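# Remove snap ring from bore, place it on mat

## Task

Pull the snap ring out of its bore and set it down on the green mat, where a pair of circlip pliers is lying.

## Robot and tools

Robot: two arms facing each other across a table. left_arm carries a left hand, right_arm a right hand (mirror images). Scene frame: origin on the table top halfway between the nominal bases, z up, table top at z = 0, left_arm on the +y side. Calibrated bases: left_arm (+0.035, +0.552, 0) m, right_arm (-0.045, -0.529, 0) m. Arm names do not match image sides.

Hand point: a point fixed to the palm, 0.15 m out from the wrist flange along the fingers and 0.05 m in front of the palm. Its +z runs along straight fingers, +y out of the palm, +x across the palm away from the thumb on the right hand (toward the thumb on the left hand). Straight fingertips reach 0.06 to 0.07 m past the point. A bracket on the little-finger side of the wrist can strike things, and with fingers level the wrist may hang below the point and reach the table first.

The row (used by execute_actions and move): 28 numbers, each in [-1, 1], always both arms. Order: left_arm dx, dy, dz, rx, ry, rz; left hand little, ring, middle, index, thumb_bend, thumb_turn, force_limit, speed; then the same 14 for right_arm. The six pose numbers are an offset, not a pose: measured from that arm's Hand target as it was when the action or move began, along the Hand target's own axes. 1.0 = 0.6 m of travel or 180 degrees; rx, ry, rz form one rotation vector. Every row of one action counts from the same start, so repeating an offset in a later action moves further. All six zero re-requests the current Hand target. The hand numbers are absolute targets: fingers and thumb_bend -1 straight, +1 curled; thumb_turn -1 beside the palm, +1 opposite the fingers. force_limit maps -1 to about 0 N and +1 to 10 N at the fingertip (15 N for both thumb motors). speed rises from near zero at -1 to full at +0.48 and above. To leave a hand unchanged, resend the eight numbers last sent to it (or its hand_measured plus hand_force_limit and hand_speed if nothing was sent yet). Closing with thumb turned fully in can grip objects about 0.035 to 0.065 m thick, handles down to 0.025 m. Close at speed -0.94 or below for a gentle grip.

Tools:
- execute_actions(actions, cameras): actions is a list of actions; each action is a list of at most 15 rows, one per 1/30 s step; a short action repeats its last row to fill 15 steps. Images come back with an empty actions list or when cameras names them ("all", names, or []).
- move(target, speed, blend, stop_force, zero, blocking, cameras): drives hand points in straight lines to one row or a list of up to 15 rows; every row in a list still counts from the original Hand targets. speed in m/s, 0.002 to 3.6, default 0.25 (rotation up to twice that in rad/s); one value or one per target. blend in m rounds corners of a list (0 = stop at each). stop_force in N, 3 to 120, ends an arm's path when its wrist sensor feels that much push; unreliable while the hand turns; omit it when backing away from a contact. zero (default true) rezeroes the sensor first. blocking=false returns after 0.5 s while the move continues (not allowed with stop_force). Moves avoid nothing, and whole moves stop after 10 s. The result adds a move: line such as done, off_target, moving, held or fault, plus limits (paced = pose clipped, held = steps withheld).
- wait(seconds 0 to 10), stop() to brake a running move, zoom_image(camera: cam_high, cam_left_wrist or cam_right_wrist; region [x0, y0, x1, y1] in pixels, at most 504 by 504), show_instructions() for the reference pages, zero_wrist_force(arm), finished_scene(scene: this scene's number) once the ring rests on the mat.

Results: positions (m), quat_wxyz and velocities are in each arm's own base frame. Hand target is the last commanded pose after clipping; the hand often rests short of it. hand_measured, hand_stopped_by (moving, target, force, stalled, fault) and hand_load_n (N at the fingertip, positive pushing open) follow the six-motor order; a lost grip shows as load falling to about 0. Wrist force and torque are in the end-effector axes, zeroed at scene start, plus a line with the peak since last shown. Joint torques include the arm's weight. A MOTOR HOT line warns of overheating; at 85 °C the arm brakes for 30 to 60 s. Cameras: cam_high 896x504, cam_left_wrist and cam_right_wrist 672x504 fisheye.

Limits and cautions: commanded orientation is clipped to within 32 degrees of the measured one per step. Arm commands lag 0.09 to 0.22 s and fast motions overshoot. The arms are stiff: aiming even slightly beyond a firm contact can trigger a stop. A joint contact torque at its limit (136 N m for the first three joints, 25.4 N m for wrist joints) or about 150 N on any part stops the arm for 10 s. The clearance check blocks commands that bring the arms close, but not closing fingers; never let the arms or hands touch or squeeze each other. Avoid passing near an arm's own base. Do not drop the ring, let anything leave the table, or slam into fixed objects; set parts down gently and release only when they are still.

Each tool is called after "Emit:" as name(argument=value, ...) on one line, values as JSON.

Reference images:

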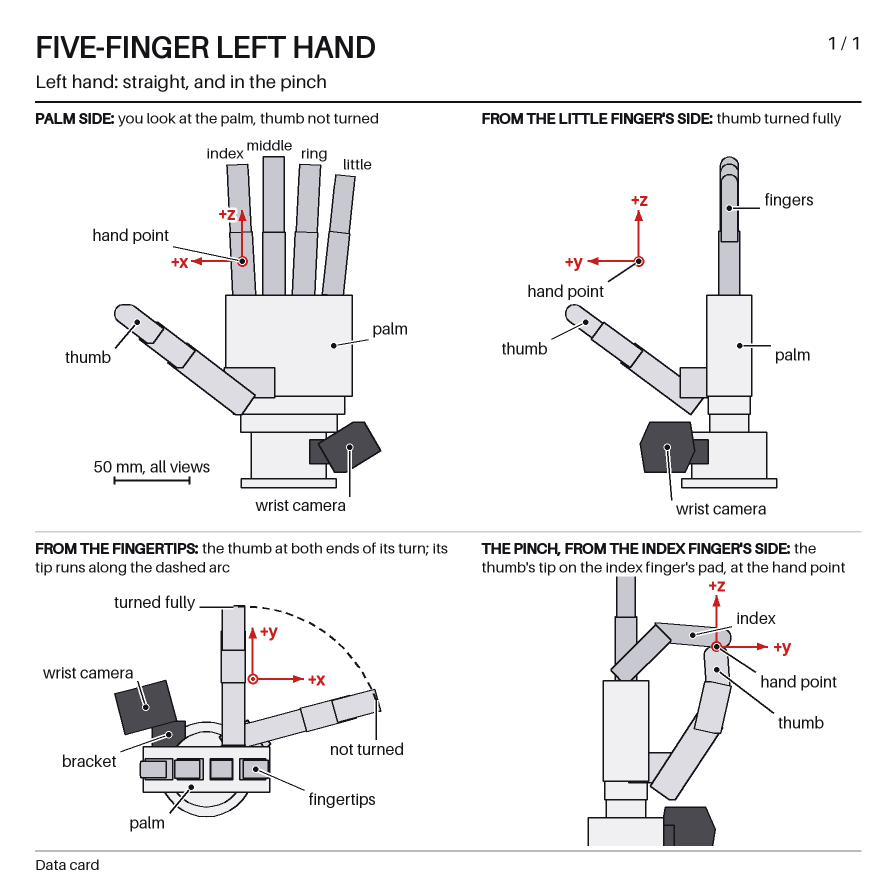

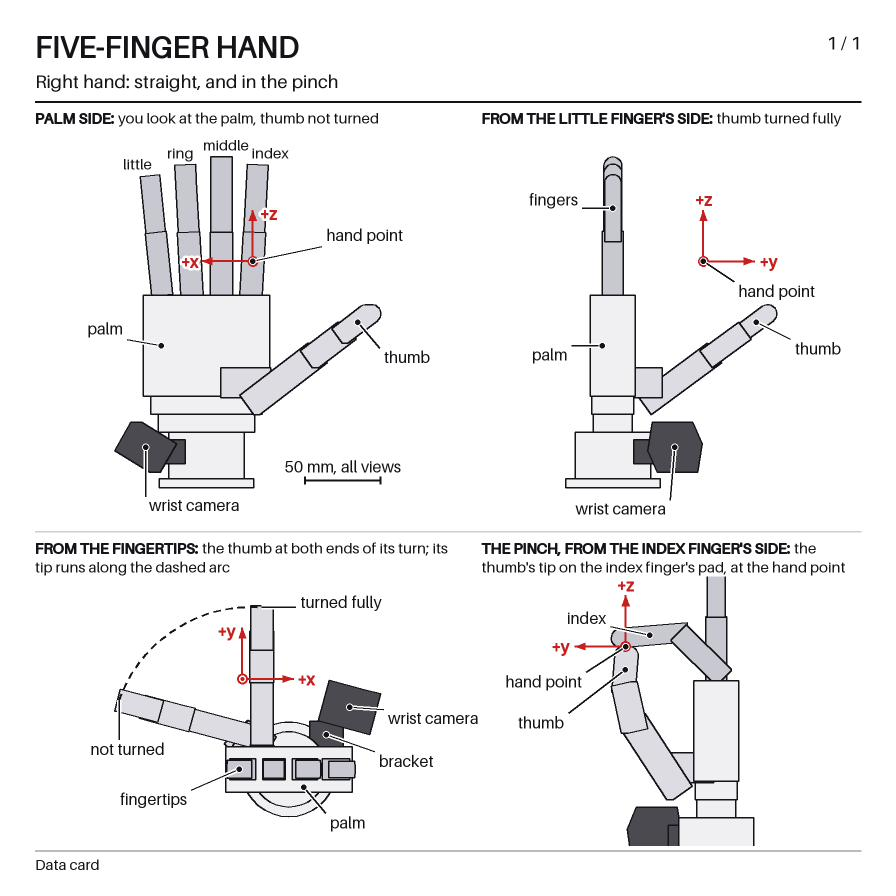

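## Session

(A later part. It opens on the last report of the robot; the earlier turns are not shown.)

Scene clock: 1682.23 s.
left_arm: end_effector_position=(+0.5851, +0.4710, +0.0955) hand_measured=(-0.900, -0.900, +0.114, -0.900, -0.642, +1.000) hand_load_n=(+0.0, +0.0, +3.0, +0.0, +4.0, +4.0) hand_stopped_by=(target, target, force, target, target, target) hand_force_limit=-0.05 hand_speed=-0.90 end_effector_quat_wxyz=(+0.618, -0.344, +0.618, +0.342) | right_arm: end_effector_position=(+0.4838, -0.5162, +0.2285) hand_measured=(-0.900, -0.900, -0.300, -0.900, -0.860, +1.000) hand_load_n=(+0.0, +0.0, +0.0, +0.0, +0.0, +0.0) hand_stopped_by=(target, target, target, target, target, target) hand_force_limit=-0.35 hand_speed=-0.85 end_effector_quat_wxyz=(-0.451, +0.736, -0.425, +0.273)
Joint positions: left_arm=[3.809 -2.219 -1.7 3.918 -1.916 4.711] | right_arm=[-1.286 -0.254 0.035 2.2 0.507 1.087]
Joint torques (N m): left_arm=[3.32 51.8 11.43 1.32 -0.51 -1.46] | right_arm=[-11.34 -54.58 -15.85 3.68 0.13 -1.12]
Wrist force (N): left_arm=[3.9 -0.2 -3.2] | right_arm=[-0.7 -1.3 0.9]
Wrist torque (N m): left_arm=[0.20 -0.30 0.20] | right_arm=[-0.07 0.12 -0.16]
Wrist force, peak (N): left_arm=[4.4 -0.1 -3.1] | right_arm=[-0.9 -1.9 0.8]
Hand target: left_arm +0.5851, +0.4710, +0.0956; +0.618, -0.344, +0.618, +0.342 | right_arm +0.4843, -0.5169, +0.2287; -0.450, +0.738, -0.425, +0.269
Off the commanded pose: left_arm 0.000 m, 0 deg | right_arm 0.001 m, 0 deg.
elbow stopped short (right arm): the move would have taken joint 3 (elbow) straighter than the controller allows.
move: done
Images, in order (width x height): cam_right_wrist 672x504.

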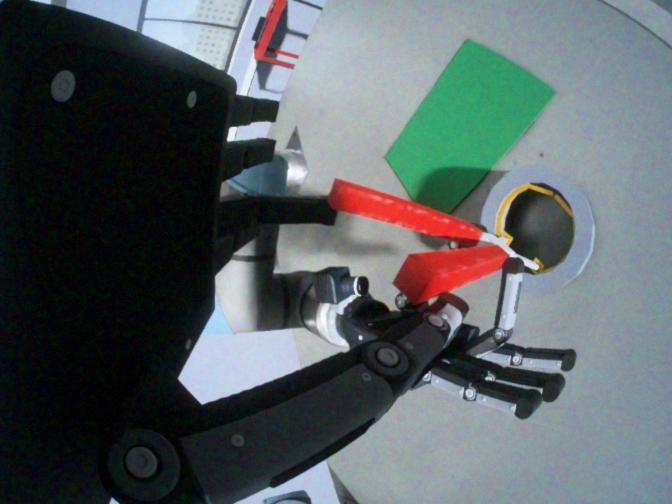

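Emit:
move(target=[0.005,0,0,0,0,0,-0.9,-0.9,0.48,-0.9,-0.64,1,-0.05,-0.9,0,0,0,0,0,0,-0.9,-0.9,-0.3,-0.9,-0.86,1,-0.35,-0.85], speed=0.005, stop_force=3, cameras=["cam_right_wrist", "cam_left_wrist"])

Emit:
zoom_image(camera="cam_right_wrist", region=[490, 220, 550, 280])

Emit:
zoom_image(camera="cam_left_wrist", region=[90, 0, 430, 340])

Scene clock: 1687.23 s.
left_arm: end_effector_position=(+0.5851, +0.4710, +0.0941) hand_measured=(-0.900, -0.900, +0.114, -0.900, -0.642, +1.000) hand_load_n=(+0.0, +0.0, +3.5, +0.0, +4.5, +0.0) hand_stopped_by=(target, target, force, target, target, target) hand_force_limit=-0.05 hand_speed=-0.90 end_effector_quat_wxyz=(+0.618, -0.344, +0.618, +0.342) | right_arm: end_effector_position=(+0.4838, -0.5162, +0.2285) hand_measured=(-0.900, -0.900, -0.300, -0.900, -0.860, +1.000) hand_load_n=(+0.0, +0.0, +0.0, +0.0, +0.0, +0.0) hand_stopped_by=(target, target, target, target, target, target) hand_force_limit=-0.35 hand_speed=-0.85 end_effector_quat_wxyz=(-0.451, +0.736, -0.425, +0.273)
Joint positions: left_arm=[3.809 -2.221 -1.7 3.921 -1.916 4.711] | right_arm=[-1.286 -0.254 0.035 2.2 0.507 1.087]
Joint torques (N m): left_arm=[-5.49 58.97 25.33 0.05 -1.44 -0.76] | right_arm=[-11.48 -53.86 -16.05 3.68 -0.03 -1.07]
Wrist force (N): left_arm=[1.7 0.2 -3.5] | right_arm=[-0.5 -1.7 0.6]
Wrist torque (N m): left_arm=[0.21 -0.22 0.26] | right_arm=[-0.12 0.09 -0.17]
Wrist force, peak (N): left_arm=[4.2 -0.2 -3.4] | right_arm=[-0.4 -2.0 0.9]
Hand target: left_arm +0.5851, +0.4711, +0.0941; +0.618, -0.344, +0.618, +0.342 (not the last commanded pose) | right_arm +0.4843, -0.5169, +0.2287; -0.450, +0.738, -0.425, +0.269
Off the commanded pose: left_arm 0.002 m, 0 deg | right_arm 0.001 m, 0 deg.
elbow stopped short (right arm): the move would have taken joint 3 (elbow) straighter than the controller allows.
move: contact (left_arm)
Images, in order (width x height): cam_left_wrist 672x504, cam_right_wrist 672x504.

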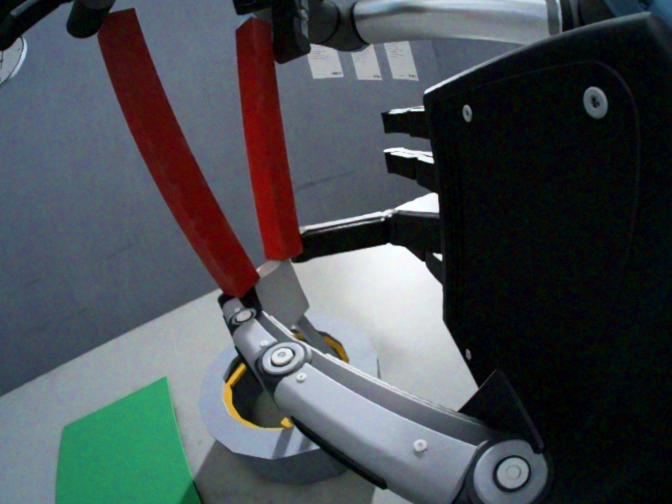

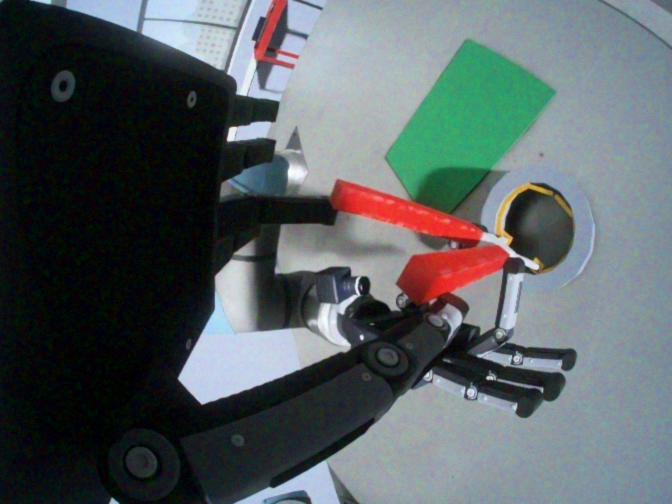

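Scaled by 8.400 from the camera's 672x504 image, which has a finer 960x720 frame.

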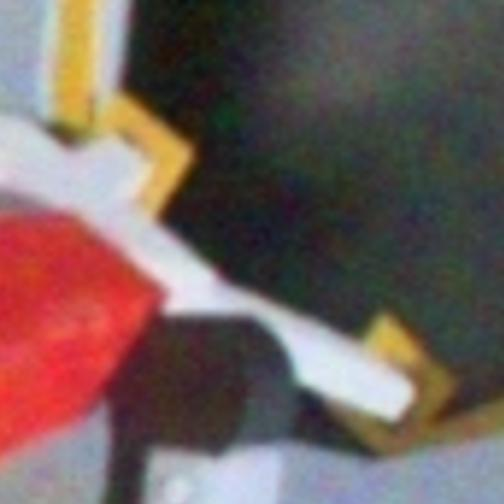

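Scaled by 1.482 from the camera's 672x504 image, which has a finer 960x720 frame.

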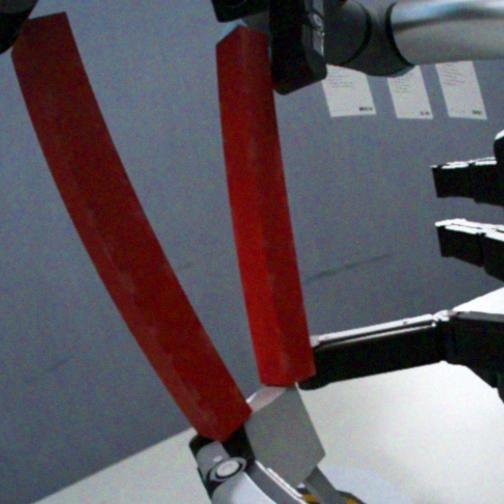

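Emit:
move(target=[0,0,0,0,0,0,-0.9,-0.9,0.48,-0.9,-0.64,1,-0.05,-0.9,0.0032,-0.0044,0.0088,-0.0018,0.1092,0.0548,-0.9,-0.9,-0.3,-0.9,-0.86,1,-0.35,-0.85], speed=0.1, cameras=["all"])

Emit:
zoom_image(camera="cam_high", region=[400, 60, 560, 220])

Emit:
zoom_image(camera="cam_left_wrist", region=[60, 0, 400, 340])

Scene clock: 1737.10 s.
left_arm: end_effector_position=(+0.5851, +0.4711, +0.0942) hand_measured=(-0.900, -0.900, +0.114, -0.900, -0.642, +1.000) hand_load_n=(+0.0, +0.0, +4.5, +0.0, +5.0, -1.0) hand_stopped_by=(target, target, force, target, target, target) hand_force_limit=-0.05 hand_speed=-0.90 end_effector_quat_wxyz=(+0.618, -0.344, +0.618, +0.342) | right_arm: end_effector_position=(+0.4904, -0.5156, +0.2287) hand_measured=(-0.900, -0.900, -0.300, -0.900, -0.860, +1.000) hand_load_n=(+0.0, +0.0, +1.5, +0.0, +0.0, +0.0) hand_stopped_by=(target, target, target, target, target, target) hand_force_limit=-0.35 hand_speed=-0.85 end_effector_quat_wxyz=(-0.391, +0.643, -0.558, +0.350)
Joint positions: left_arm=[3.809 -2.221 -1.7 3.921 -1.916 4.711] | right_arm=[-1.296 -0.671 0.678 1.275 0.488 1.879]
Joint torques (N m): left_arm=[-4.24 58.89 22.92 2.61 -1.25 -0.85] | right_arm=[5.6 -50.06 -18.08 0.44 -3.26 1.27]
Wrist force (N): left_arm=[4.2 0.0 -1.4] | right_arm=[-1.2 -3.2 2.1]
Wrist torque (N m): left_arm=[0.29 -0.19 0.30] | right_arm=[-0.22 0.00 -0.05]
Wrist force, peak (N): left_arm=[4.2 0.8 -2.2] | right_arm=[-1.5 -3.4 2.5]
Hand target: left_arm +0.5851, +0.4711, +0.0941; +0.618, -0.344, +0.618, +0.342 | right_arm +0.4904, -0.5157, +0.2287; -0.391, +0.643, -0.558, +0.351
Off the commanded pose: left_arm 0.000 m, 0 deg | right_arm 0.000 m, 0 deg.
move: done

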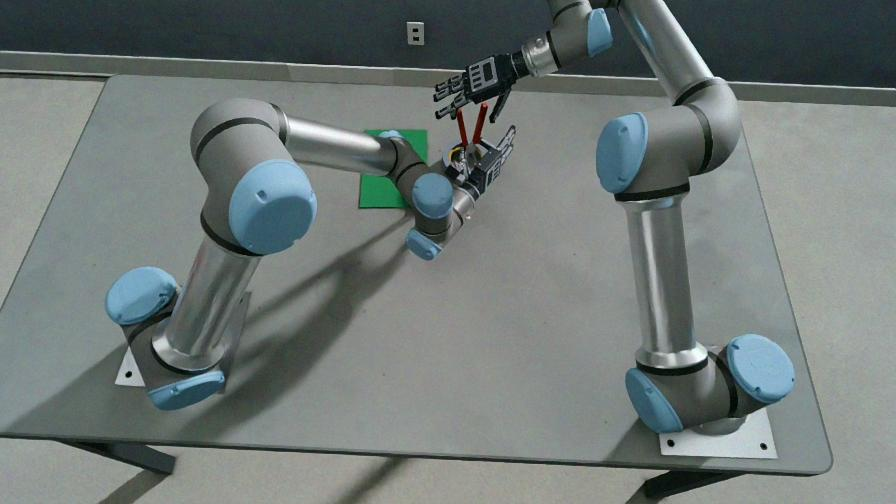

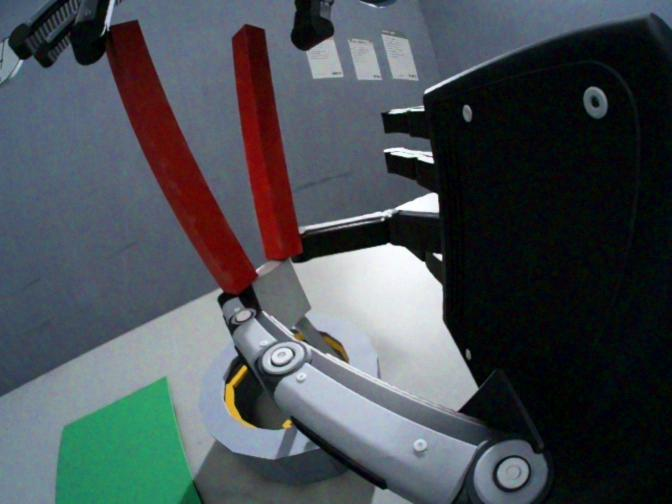

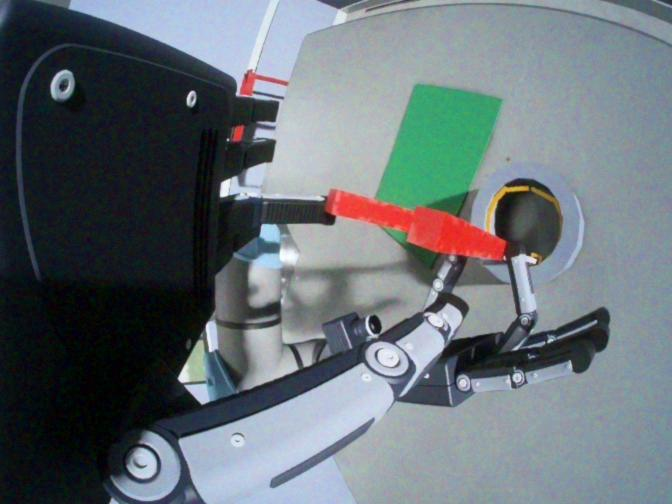

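Scaled by 3.150 from the camera's 896x504 image, which has a finer 1280x720 frame.

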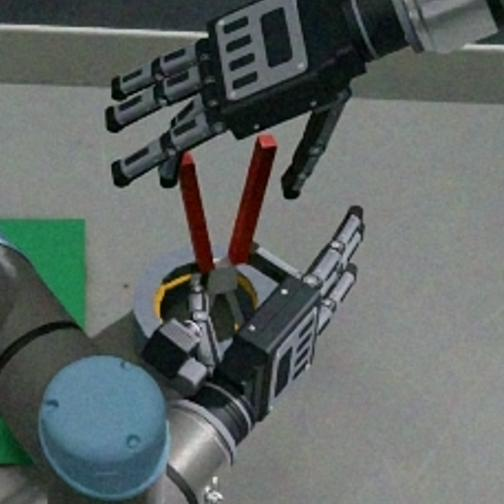

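Scaled by 1.482 from the camera's 672x504 image, which has a finer 960x720 frame.

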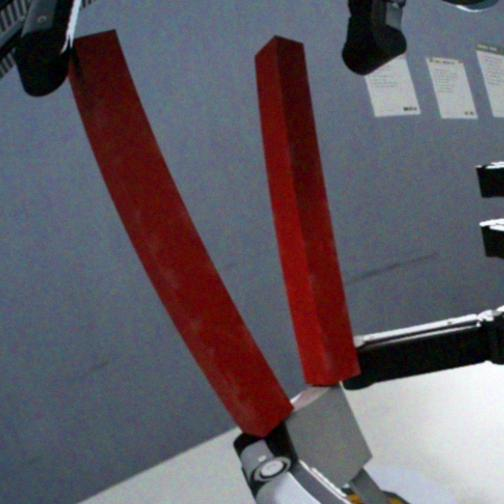

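Emit:
zoom_image(camera="cam_high", region=[435, 80, 505, 130])

Scaled by 7.200 from the camera's 896x504 image, which has a finer 1280x720 frame.

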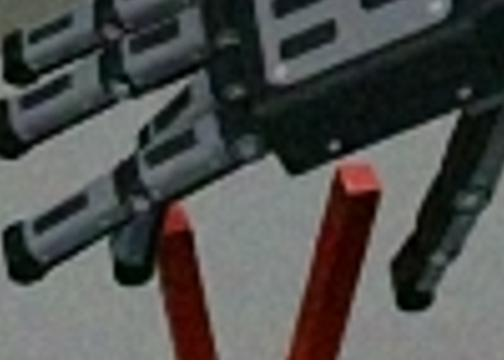

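Emit:
move(target=[0,0,0,0,0,0,-0.9,-0.9,0.48,-0.9,-0.64,1,-0.05,-0.9,0.0282,0.0212,0.0032,0.0012,-0.0694,-0.0348,-0.9,-0.9,-0.4,-0.9,-1,1,-0.35,-0.8], speed=0.06, cameras=["all"])

Emit:
zoom_image(camera="cam_high", region=[435, 80, 505, 130])

Emit:
zoom_image(camera="cam_left_wrist", region=[60, 0, 400, 340])

Scene clock: 1789.93 s.
left_arm: end_effector_position=(+0.5851, +0.4711, +0.0942) hand_measured=(-0.900, -0.900, +0.114, -0.900, -0.642, +1.000) hand_load_n=(+0.0, +0.0, +3.5, +0.0, +3.5, +1.0) hand_stopped_by=(target, target, force, target, target, target) hand_force_limit=-0.05 hand_speed=-0.90 end_effector_quat_wxyz=(+0.618, -0.344, +0.618, +0.342) | right_arm: end_effector_position=(+0.4886, -0.5329, +0.2166) hand_measured=(-0.900, -0.900, -0.400, -0.900, -1.000, +1.000) hand_load_n=(+0.0, +0.0, +0.5, +0.0, +0.0, +0.0) hand_stopped_by=(target, target, target, target, target, target) hand_force_limit=-0.35 hand_speed=-0.80 end_effector_quat_wxyz=(-0.431, +0.706, -0.475, +0.301)
Joint positions: left_arm=[3.809 -2.221 -1.7 3.921 -1.916 4.711] | right_arm=[-1.297 -0.279 0.06 1.975 0.474 1.346]
Joint torques (N m): left_arm=[-2.99 58.67 16.46 2.75 -0.93 -0.8] | right_arm=[7.37 -62.58 -22.1 1.22 -1.31 1.53]
Wrist force (N): left_arm=[3.2 -0.4 -2.2] | right_arm=[-0.8 -2.2 1.6]
Wrist torque (N m): left_arm=[0.19 -0.24 0.28] | right_arm=[-0.14 0.10 -0.19]
Wrist force, peak (N): left_arm=[4.0 0.2 -2.7] | right_arm=[-1.5 -3.4 2.3]
Hand target: left_arm +0.5851, +0.4711, +0.0941; +0.618, -0.344, +0.618, +0.342 | right_arm +0.4887, -0.5331, +0.2167; -0.431, +0.706, -0.475, +0.300
Off the commanded pose: left_arm 0.000 m, 0 deg | right_arm 0.000 m, 0 deg.
move: done

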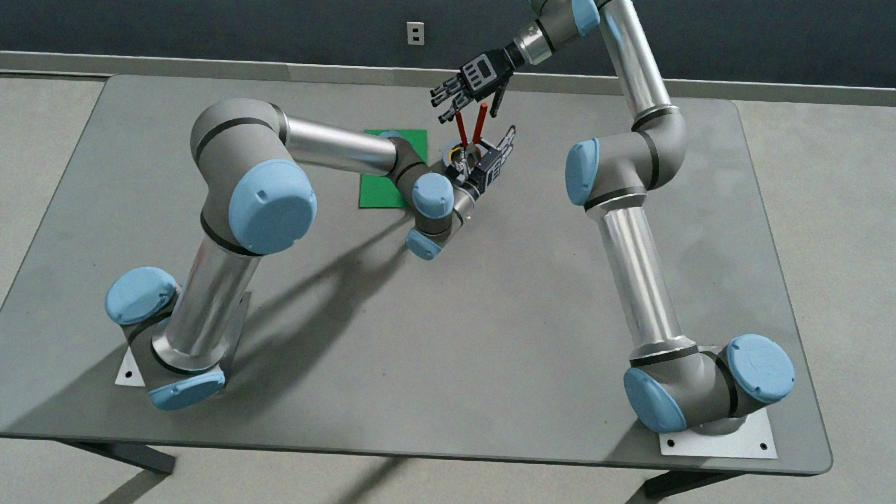

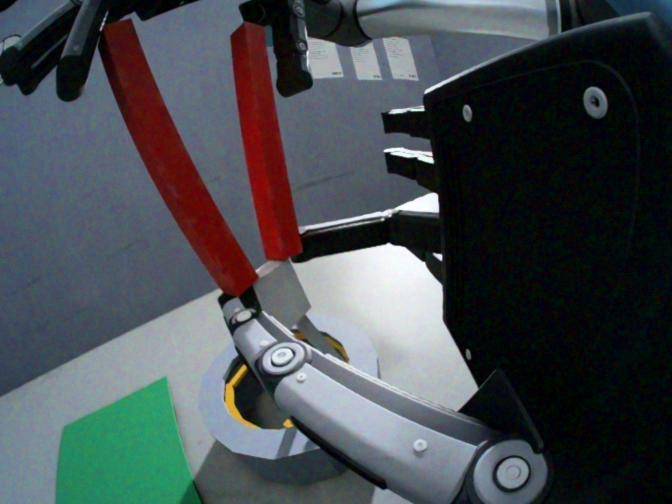

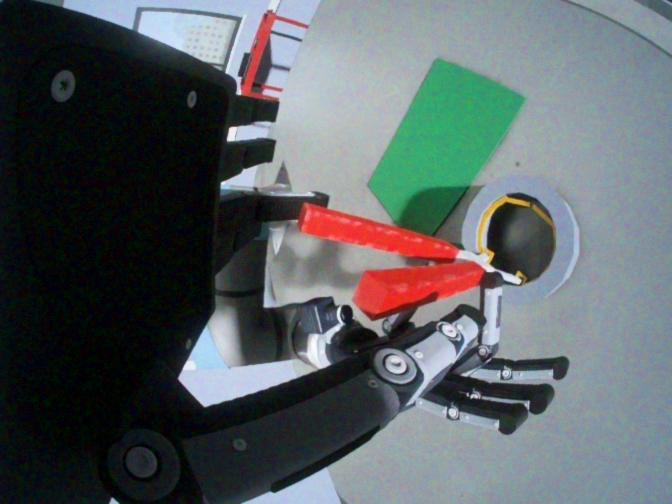

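Scaled by 7.200 from the camera's 896x504 image, which has a finer 1280x720 frame.

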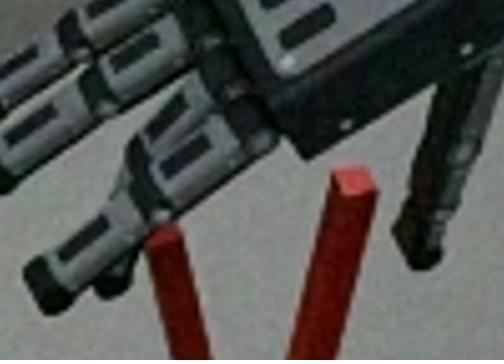

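Scaled by 1.482 from the camera's 672x504 image, which has a finer 960x720 frame.

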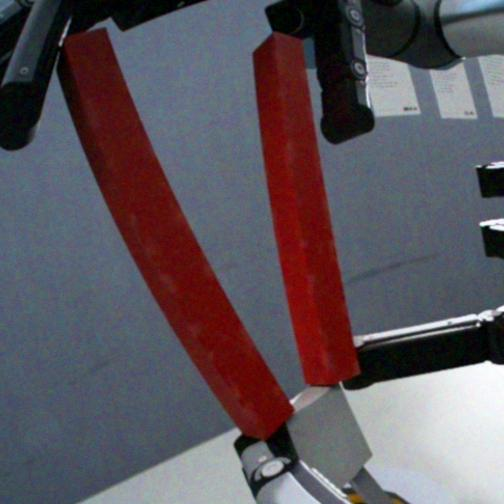

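Emit:
move(target=[0,0,0,0,0,0,-0.9,-0.9,0.48,-0.9,-0.64,1,-0.05,-0.9,0.0052,-0.0009,0.002,-0.0004,0.0248,0.0125,-0.9,-0.9,-0.3,-0.9,-0.86,1,-0.6,-0.8], speed=0.05, cameras=["cam_left_wrist"])

Scene clock: 1898.43 s.
left_arm: end_effector_position=(+0.5851, +0.4711, +0.0942) hand_measured=(-0.900, -0.900, +0.114, -0.900, -0.642, +1.000) hand_load_n=(+0.0, +0.0, +5.5, +0.0, +5.5, -1.0) hand_stopped_by=(target, target, force, target, target, target) hand_force_limit=-0.05 hand_speed=-0.90 end_effector_quat_wxyz=(+0.618, -0.344, +0.618, +0.342) | right_arm: end_effector_position=(+0.4911, -0.5355, +0.2168) hand_measured=(-0.900, -0.900, -0.328, -0.900, -0.860, +1.000) hand_load_n=(+0.0, +0.0, +1.5, +0.0, +0.0, +0.0) hand_stopped_by=(target, target, force, target, target, target) hand_force_limit=-0.60 hand_speed=-0.80 end_effector_quat_wxyz=(-0.417, +0.685, -0.506, +0.319)
Joint positions: left_arm=[3.809 -2.221 -1.7 3.921 -1.916 4.711] | right_arm=[-1.299 -0.407 0.278 1.72 0.466 1.532]
Joint torques (N m): left_arm=[-1.46 58.98 11.39 2.85 -0.83 -0.79] | right_arm=[-15.05 -49.27 -25.14 3.63 -3.04 -1.31]
Wrist force (N): left_arm=[4.1 -0.4 -0.8] | right_arm=[-0.9 -2.3 2.1]
Wrist torque (N m): left_arm=[0.29 -0.15 0.30] | right_arm=[-0.16 0.02 -0.05]
Wrist force, peak (N): left_arm=[5.1 0.6 -0.1] | right_arm=[-1.2 -4.6 2.2]
Hand target: left_arm +0.5851, +0.4711, +0.0941; +0.618, -0.344, +0.618, +0.342 | right_arm +0.4911, -0.5355, +0.2167; -0.417, +0.685, -0.506, +0.319
Off the commanded pose: left_arm 0.000 m, 0 deg | right_arm 0.000 m, 0 deg.
move: done
Images, in order (width x height): cam_left_wrist 672x504.

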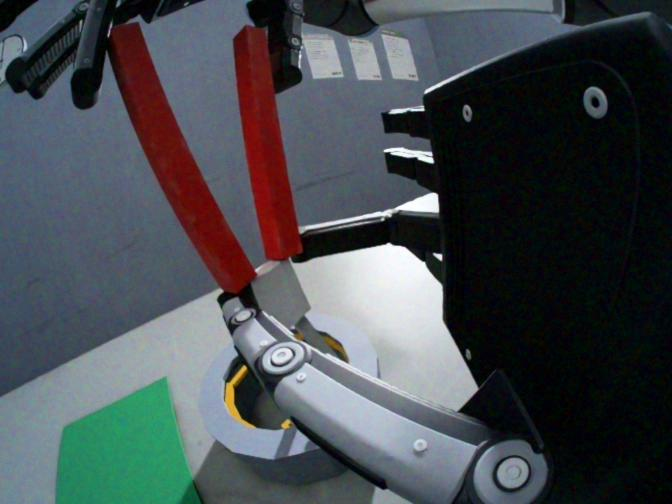

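Emit:
execute_actions(actions=[[[0,0,0,0,0,0,-0.9,-0.9,0.48,-0.9,-0.64,1,-0.05,-0.9,0,0,0,0,0,0,-0.9,-0.9,-0.3,-0.9,-0.5,1,-0.7,-0.85]],[[0,0,0,0,0,0,-0.9,-0.9,0.48,-0.9,-0.64,1,-0.05,-0.9,0,0,0,0,0,0,-0.9,-0.9,-0.3,-0.9,-0.5,1,-0.7,-0.85]],[[0,0,0,0,0,0,-0.9,-0.9,0.48,-0.9,-0.64,1,-0.05,-0.9,0,0,0,0,0,0,-0.9,-0.9,-0.3,-0.9,-0.5,1,-0.7,-0.85]]], cameras=["all"])

Emit:
zoom_image(camera="cam_high", region=[435, 80, 505, 130])

Emit:
zoom_image(camera="cam_left_wrist", region=[60, 0, 400, 340])

Scene clock: 1904.43 s.
left_arm: end_effector_position=(+0.5851, +0.4711, +0.0941) hand_measured=(-0.900, -0.900, +0.114, -0.900, -0.642, +1.000) hand_load_n=(+0.0, +0.0, +5.0, +0.0, +6.0, -1.0) hand_stopped_by=(target, target, force, target, target, target) hand_force_limit=-0.05 hand_speed=-0.90 end_effector_quat_wxyz=(+0.618, -0.344, +0.618, +0.342) | right_arm: end_effector_position=(+0.4911, -0.5356, +0.2167) hand_measured=(-0.900, -0.900, -0.328, -0.900, -0.770, +1.000) hand_load_n=(+0.0, -0.5, +2.5, +0.0, +2.5, +0.0) hand_stopped_by=(target, target, force, target, force, target) hand_force_limit=-0.70 hand_speed=-0.85 end_effector_quat_wxyz=(-0.417, +0.685, -0.506, +0.319)
Joint positions: left_arm=[3.809 -2.221 -1.7 3.921 -1.916 4.711] | right_arm=[-1.299 -0.407 0.278 1.72 0.466 1.532]
Joint torques (N m): left_arm=[-0.76 58.78 6.69 2.83 -0.61 -0.73] | right_arm=[-3.6 -50.61 -22.19 4.28 0.27 -1.91]
Wrist force (N): left_arm=[3.5 0.4 -1.1] | right_arm=[-1.3 -1.8 2.3]
Wrist torque (N m): left_arm=[0.26 -0.14 0.29] | right_arm=[-0.14 0.03 -0.06]
Wrist force, peak (N): left_arm=[4.7 -0.1 -0.7] | right_arm=[-1.1 -3.0 2.4]
Hand target: left_arm +0.5851, +0.4711, +0.0941; +0.618, -0.344, +0.618, +0.342 | right_arm +0.4911, -0.5355, +0.2167; -0.417, +0.685, -0.506, +0.319
Off the commanded pose: left_arm 0.000 m, 0 deg | right_arm 0.000 m, 0 deg.

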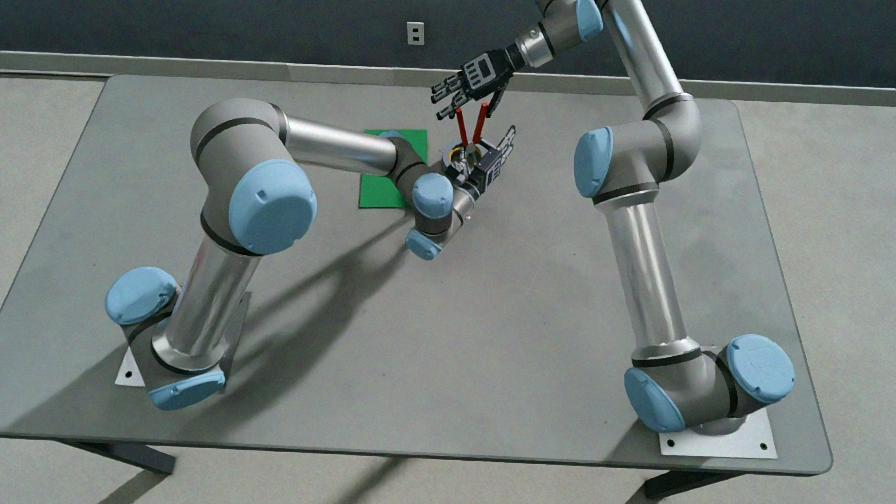

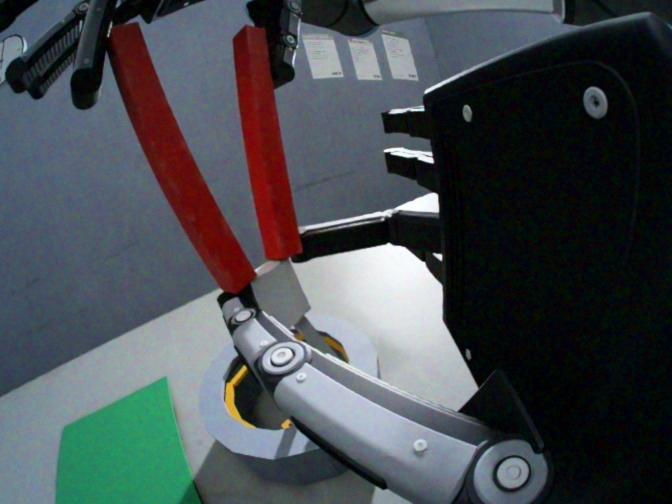

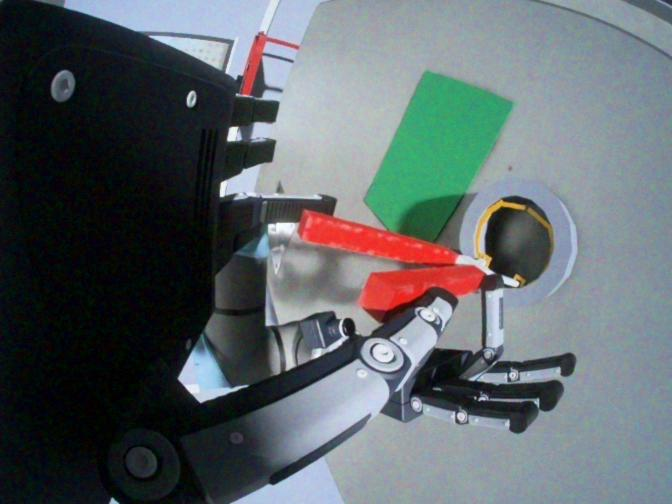

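Scaled by 7.200 from the camera's 896x504 image, which has a finer 1280x720 frame.

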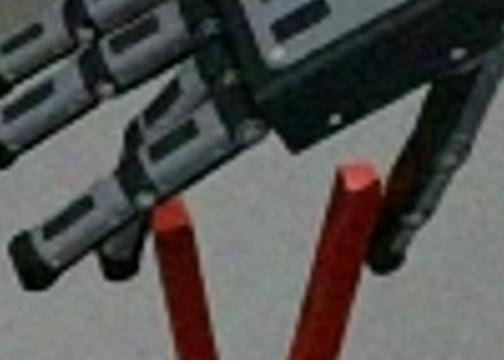

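Scaled by 1.482 from the camera's 672x504 image, which has a finer 960x720 frame.

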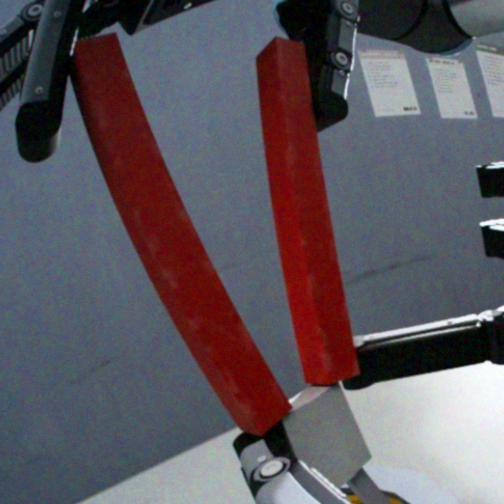

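Emit:
execute_actions(actions=[[[0,0,0,0,0,0,-0.9,-0.9,0.48,-0.9,-0.64,1,-0.05,-0.9,0,0,0,0,0,0,-0.9,-0.9,-0.27,-0.9,-0.725,1,0.2,-0.9]],[[0,0,0,0,0,0,-0.9,-0.9,0.48,-0.9,-0.64,1,-0.05,-0.9,0,0,0,0,0,0,-0.9,-0.9,-0.27,-0.9,-0.725,1,0.2,-0.9]]])

Emit:
execute_actions(actions=[[[0,0,0,0,0,0,-0.9,-0.9,0.48,-0.9,-0.64,1,-0.05,-0.9,0,0,0,0,0,0,-0.9,-0.9,-0.21,-0.9,-0.68,1,0.2,-0.9]],[[0,0,0,0,0,0,-0.9,-0.9,0.48,-0.9,-0.64,1,-0.05,-0.9,0,0,0,0,0,0,-0.9,-0.9,-0.21,-0.9,-0.68,1,0.2,-0.9]]], cameras=["cam_left_wrist", "cam_right_wrist"])

Emit:
zoom_image(camera="cam_left_wrist", region=[60, 0, 400, 340])

Emit:
zoom_image(camera="cam_right_wrist", region=[460, 180, 580, 300])

Scene clock: 1917.70 s.
left_arm: end_effector_position=(+0.5851, +0.4711, +0.0941) hand_measured=(-0.900, -0.900, +0.114, -0.900, -0.642, +1.000) hand_load_n=(+0.0, +0.0, +3.5, +0.0, +5.5, -0.5) hand_stopped_by=(target, target, force, target, target, target) hand_force_limit=-0.05 hand_speed=-0.90 end_effector_quat_wxyz=(+0.618, -0.344, +0.618, +0.342) | right_arm: end_effector_position=(+0.4911, -0.5355, +0.2167) hand_measured=(-0.900, -0.900, -0.312, -0.900, -0.732, +1.000) hand_load_n=(+0.0, +0.0, +6.0, +0.0, +7.5, +1.0) hand_stopped_by=(target, target, force, target, target, target) hand_force_limit=0.20 hand_speed=-0.90 end_effector_quat_wxyz=(-0.417, +0.685, -0.506, +0.319)
Joint positions: left_arm=[3.809 -2.221 -1.7 3.921 -1.916 4.711] | right_arm=[-1.299 -0.407 0.278 1.72 0.466 1.532]
Joint torques (N m): left_arm=[0.04 58.35 7.16 2.9 -0.26 -0.77] | right_arm=[4.84 -54.93 -15.35 3.67 0.26 -1.95]
Wrist force (N): left_arm=[1.3 0.1 -2.4] | right_arm=[-0.6 -1.9 2.3]
Wrist torque (N m): left_arm=[0.23 -0.21 0.29] | right_arm=[0.01 0.03 -0.07]
Wrist force, peak (N): left_arm=[4.6 -0.9 -0.8] | right_arm=[-0.5 -4.0 2.9]
Hand target: left_arm +0.5851, +0.4711, +0.0941; +0.618, -0.344, +0.618, +0.342 | right_arm +0.4911, -0.5355, +0.2167; -0.417, +0.685, -0.506, +0.319
Off the commanded pose: left_arm 0.000 m, 0 deg | right_arm 0.000 m, 0 deg.

Scene clock: 1918.90 s.
left_arm: end_effector_position=(+0.5851, +0.4711, +0.0942) hand_measured=(-0.900, -0.900, +0.114, -0.900, -0.642, +1.000) hand_load_n=(+0.0, +0.0, +3.0, +0.0, +4.5, +0.5) hand_stopped_by=(target, target, force, target, target, target) hand_force_limit=-0.05 hand_speed=-0.90 end_effector_quat_wxyz=(+0.618, -0.344, +0.618, +0.342) | right_arm: end_effector_position=(+0.4911, -0.5355, +0.2167) hand_measured=(-0.900, -0.900, -0.306, -0.900, -0.714, +1.000) hand_load_n=(+0.0, +0.0, +6.0, +0.0, +8.5, +1.0) hand_stopped_by=(target, target, force, target, force, target) hand_force_limit=0.20 hand_speed=-0.90 end_effector_quat_wxyz=(-0.417, +0.685, -0.506, +0.319)
Joint positions: left_arm=[3.809 -2.221 -1.7 3.921 -1.916 4.711] | right_arm=[-1.299 -0.407 0.278 1.72 0.466 1.532]
Joint torques (N m): left_arm=[0.39 57.11 7.83 3.05 -0.23 -0.67] | right_arm=[5.06 -56.28 -14 3.11 0.3 -2]
Wrist force (N): left_arm=[1.4 0.5 -2.5] | right_arm=[-0.7 -1.3 2.0]
Wrist torque (N m): left_arm=[0.24 -0.27 0.30] | right_arm=[0.00 0.05 -0.06]
Wrist force, peak (N): left_arm=[1.5 0.8 -2.7] | right_arm=[-0.2 -1.9 2.2]
Hand target: left_arm +0.5851, +0.4711, +0.0941; +0.618, -0.344, +0.618, +0.342 | right_arm +0.4911, -0.5355, +0.2167; -0.417, +0.685, -0.506, +0.319
Off the commanded pose: left_arm 0.000 m, 0 deg | right_arm 0.000 m, 0 deg.
Images, in order (width x height): cam_left_wrist 672x504, cam_right_wrist 672x504.

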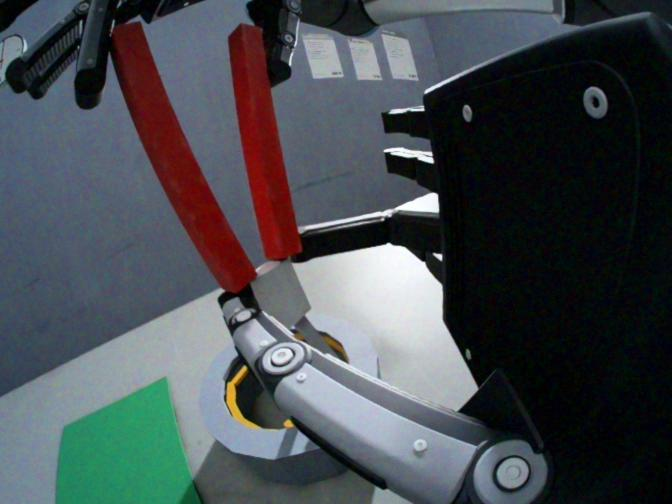

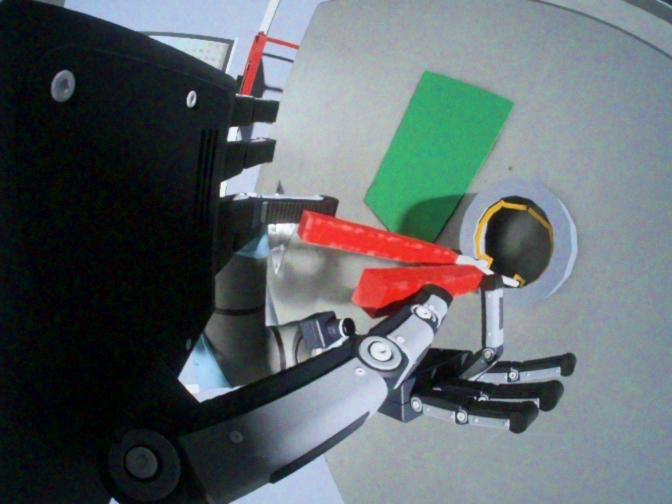

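Scaled by 1.482 from the camera's 672x504 image, which has a finer 960x720 frame.

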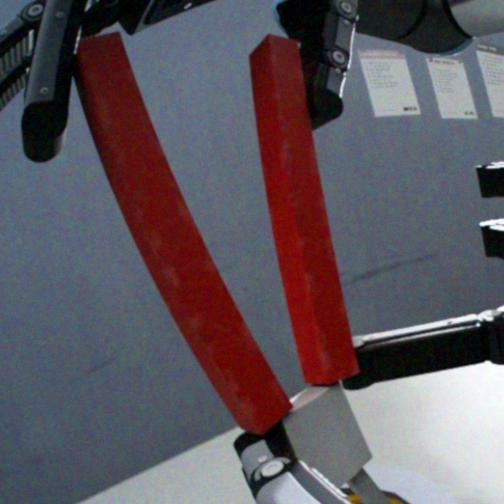

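Scaled by 4.200 from the camera's 672x504 image, which has a finer 960x720 frame.

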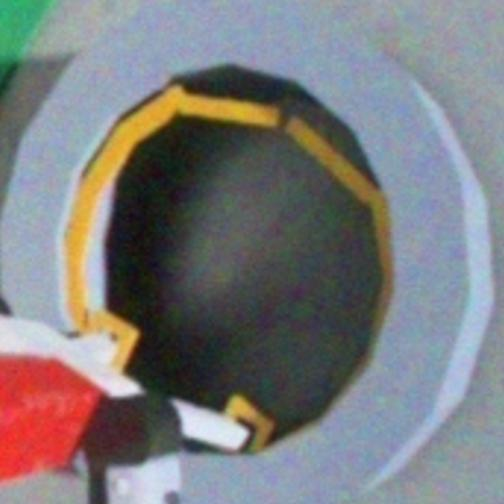

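Emit:
execute_actions(actions=[[[0,0,0,0,0,0,-0.9,-0.9,0.48,-0.9,-0.64,1,-0.05,-0.9,0,0,0,0,0,0,-0.9,-0.9,-0.2,-0.9,-0.67,1,0.5,-0.9]],[[0,0,0,0,0,0,-0.9,-0.9,0.48,-0.9,-0.64,1,-0.05,-0.9,0,0,0,0,0,0,-0.9,-0.9,-0.2,-0.9,-0.67,1,0.5,-0.9]]], cameras=["cam_left_wrist", "cam_right_wrist"])

Emit:
zoom_image(camera="cam_left_wrist", region=[60, 0, 400, 340])

Emit:
zoom_image(camera="cam_right_wrist", region=[460, 180, 580, 300])

Scene clock: 1926.10 s.
left_arm: end_effector_position=(+0.5851, +0.4711, +0.0942) hand_measured=(-0.900, -0.900, +0.114, -0.900, -0.642, +1.000) hand_load_n=(+0.0, +0.0, +2.0, +0.0, +2.0, +0.5) hand_stopped_by=(target, target, force, target, target, target) hand_force_limit=-0.05 hand_speed=-0.90 end_effector_quat_wxyz=(+0.618, -0.344, +0.618, +0.342) | right_arm: end_effector_position=(+0.4911, -0.5355, +0.2167) hand_measured=(-0.900, -0.900, -0.262, -0.900, -0.678, +1.000) hand_load_n=(+0.0, +0.0, +7.0, +0.0, +10.0, +1.5) hand_stopped_by=(target, target, force, target, target, target) hand_force_limit=0.50 hand_speed=-0.90 end_effector_quat_wxyz=(-0.417, +0.685, -0.506, +0.319)
Joint positions: left_arm=[3.809 -2.221 -1.7 3.921 -1.916 4.711] | right_arm=[-1.299 -0.407 0.278 1.72 0.466 1.532]
Joint torques (N m): left_arm=[1.68 52.36 7.86 2.99 0.02 -0.54] | right_arm=[4.95 -61.1 -13.97 0.92 0.24 -1.95]
Wrist force (N): left_arm=[1.5 -0.7 -2.7] | right_arm=[-0.3 -1.5 1.8]
Wrist torque (N m): left_arm=[0.21 -0.26 0.29] | right_arm=[-0.03 0.05 -0.04]
Wrist force, peak (N): left_arm=[1.8 -0.5 -3.1] | right_arm=[-0.2 -3.4 1.8]
Hand target: left_arm +0.5851, +0.4711, +0.0941; +0.618, -0.344, +0.618, +0.342 | right_arm +0.4911, -0.5355, +0.2167; -0.417, +0.685, -0.506, +0.319
Off the commanded pose: left_arm 0.000 m, 0 deg | right_arm 0.000 m, 0 deg.
Images, in order (width x height): cam_left_wrist 672x504, cam_right_wrist 672x504.

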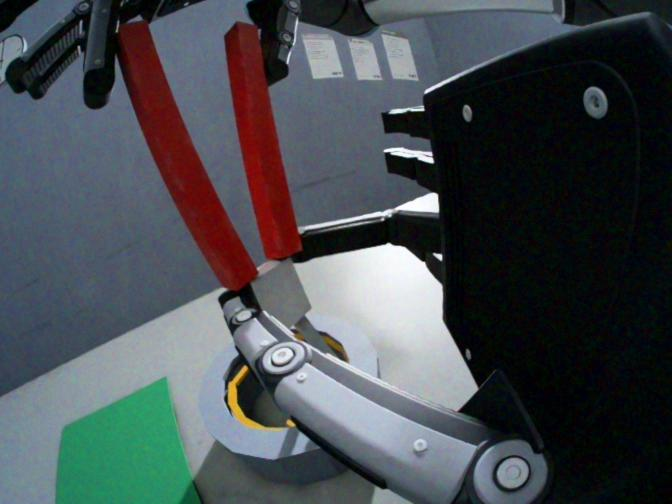

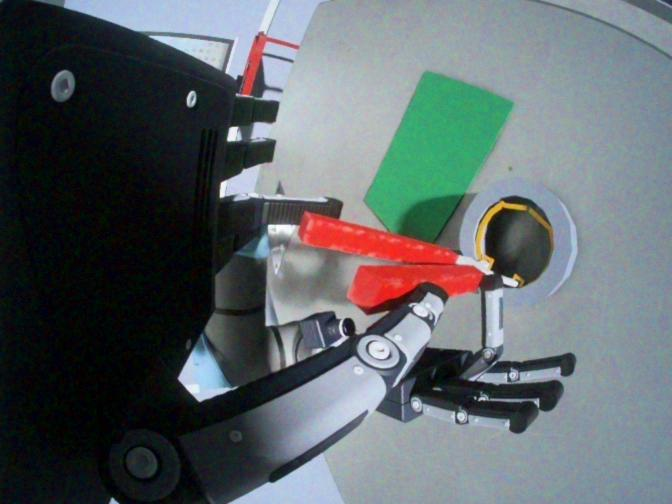

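Scaled by 1.482 from the camera's 672x504 image, which has a finer 960x720 frame.

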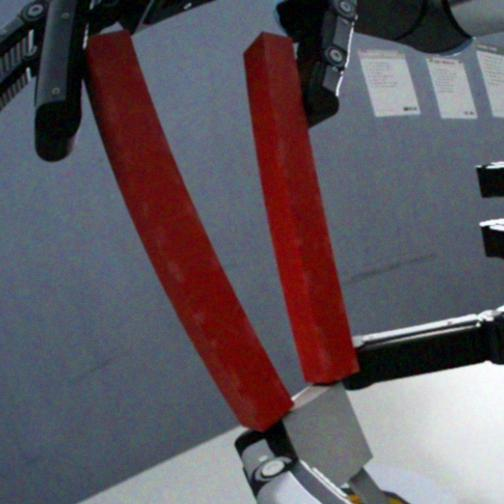

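Scaled by 4.200 from the camera's 672x504 image, which has a finer 960x720 frame.

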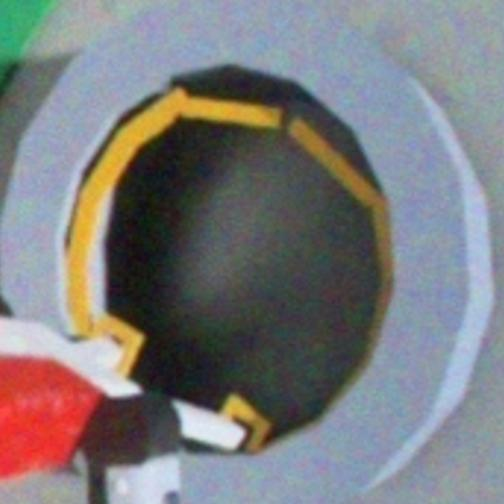

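Emit:
execute_actions(actions=[[[0,0,0,0,0,0,-0.9,-0.9,0.6,-0.9,-0.56,1,-0.2,-0.94,0,0,0,0,0,0,-0.9,-0.9,-0.19,-0.9,-0.645,1,0.8,-0.92]],[[0,0,0,0,0,0,-0.9,-0.9,0.6,-0.9,-0.56,1,-0.2,-0.94,0,0,0,0,0,0,-0.9,-0.9,-0.19,-0.9,-0.645,1,0.8,-0.92]]], cameras=["cam_left_wrist", "cam_right_wrist"])

Emit:
zoom_image(camera="cam_left_wrist", region=[60, 0, 400, 340])

Emit:
zoom_image(camera="cam_right_wrist", region=[460, 180, 580, 300])

Scene clock: 1934.43 s.
left_arm: end_effector_position=(+0.5851, +0.4711, +0.0942) hand_measured=(-0.900, -0.900, +0.118, -0.900, -0.624, +1.000) hand_load_n=(+0.0, +0.0, +5.0, +0.0, +5.0, +0.5) hand_stopped_by=(target, target, force, target, force, target) hand_force_limit=-0.20 hand_speed=-0.94 end_effector_quat_wxyz=(+0.618, -0.344, +0.618, +0.342) | right_arm: end_effector_position=(+0.4911, -0.5355, +0.2167) hand_measured=(-0.900, -0.900, -0.192, -0.900, -0.654, +1.000) hand_load_n=(+0.0, +0.0, +7.5, +0.0, +10.0, +1.5) hand_stopped_by=(target, target, target, target, target, target) hand_force_limit=0.80 hand_speed=-0.92 end_effector_quat_wxyz=(-0.417, +0.685, -0.506, +0.319)
Joint positions: left_arm=[3.809 -2.221 -1.7 3.921 -1.916 4.711] | right_arm=[-1.299 -0.407 0.278 1.72 0.466 1.532]
Joint torques (N m): left_arm=[2.91 48.64 8.35 2.99 0.28 -0.58] | right_arm=[4.52 -63.03 -13.68 0.82 0.13 -1.94]
Wrist force (N): left_arm=[-0.2 -1.6 -1.6] | right_arm=[-0.1 -3.2 1.9]
Wrist torque (N m): left_arm=[0.25 -0.22 0.35] | right_arm=[-0.14 0.05 -0.08]
Wrist force, peak (N): left_arm=[1.6 -0.6 -3.0] | right_arm=[0.1 -3.8 1.8]
Hand target: left_arm +0.5851, +0.4711, +0.0941; +0.618, -0.344, +0.618, +0.342 | right_arm +0.4911, -0.5355, +0.2167; -0.417, +0.685, -0.506, +0.319
Off the commanded pose: left_arm 0.000 m, 0 deg | right_arm 0.000 m, 0 deg.
Images, in order (width x height): cam_left_wrist 672x504, cam_right_wrist 672x504.

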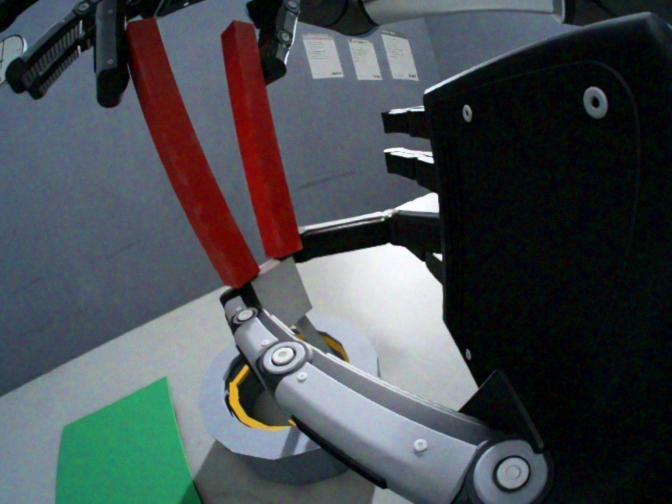

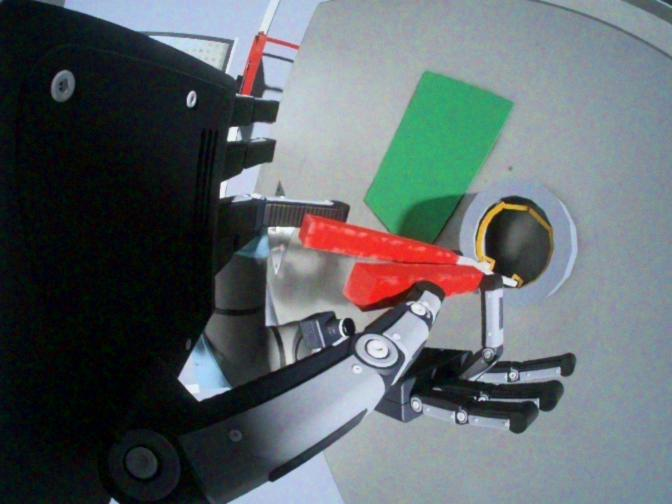

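Scaled by 1.482 from the camera's 672x504 image, which has a finer 960x720 frame.

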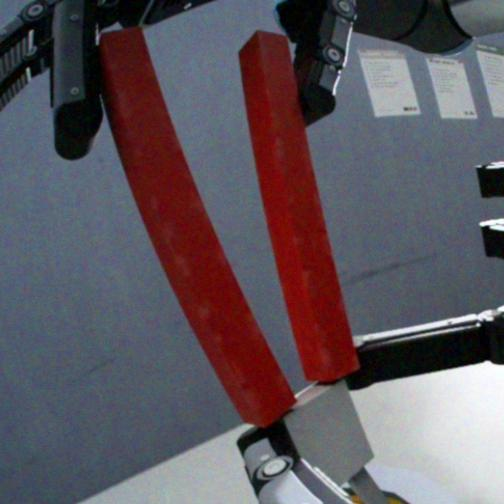

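Scaled by 4.200 from the camera's 672x504 image, which has a finer 960x720 frame.

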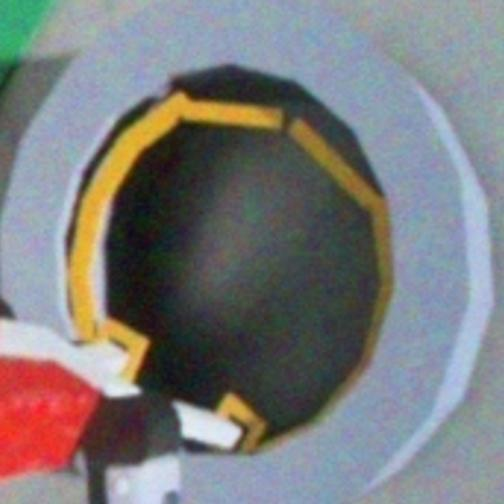

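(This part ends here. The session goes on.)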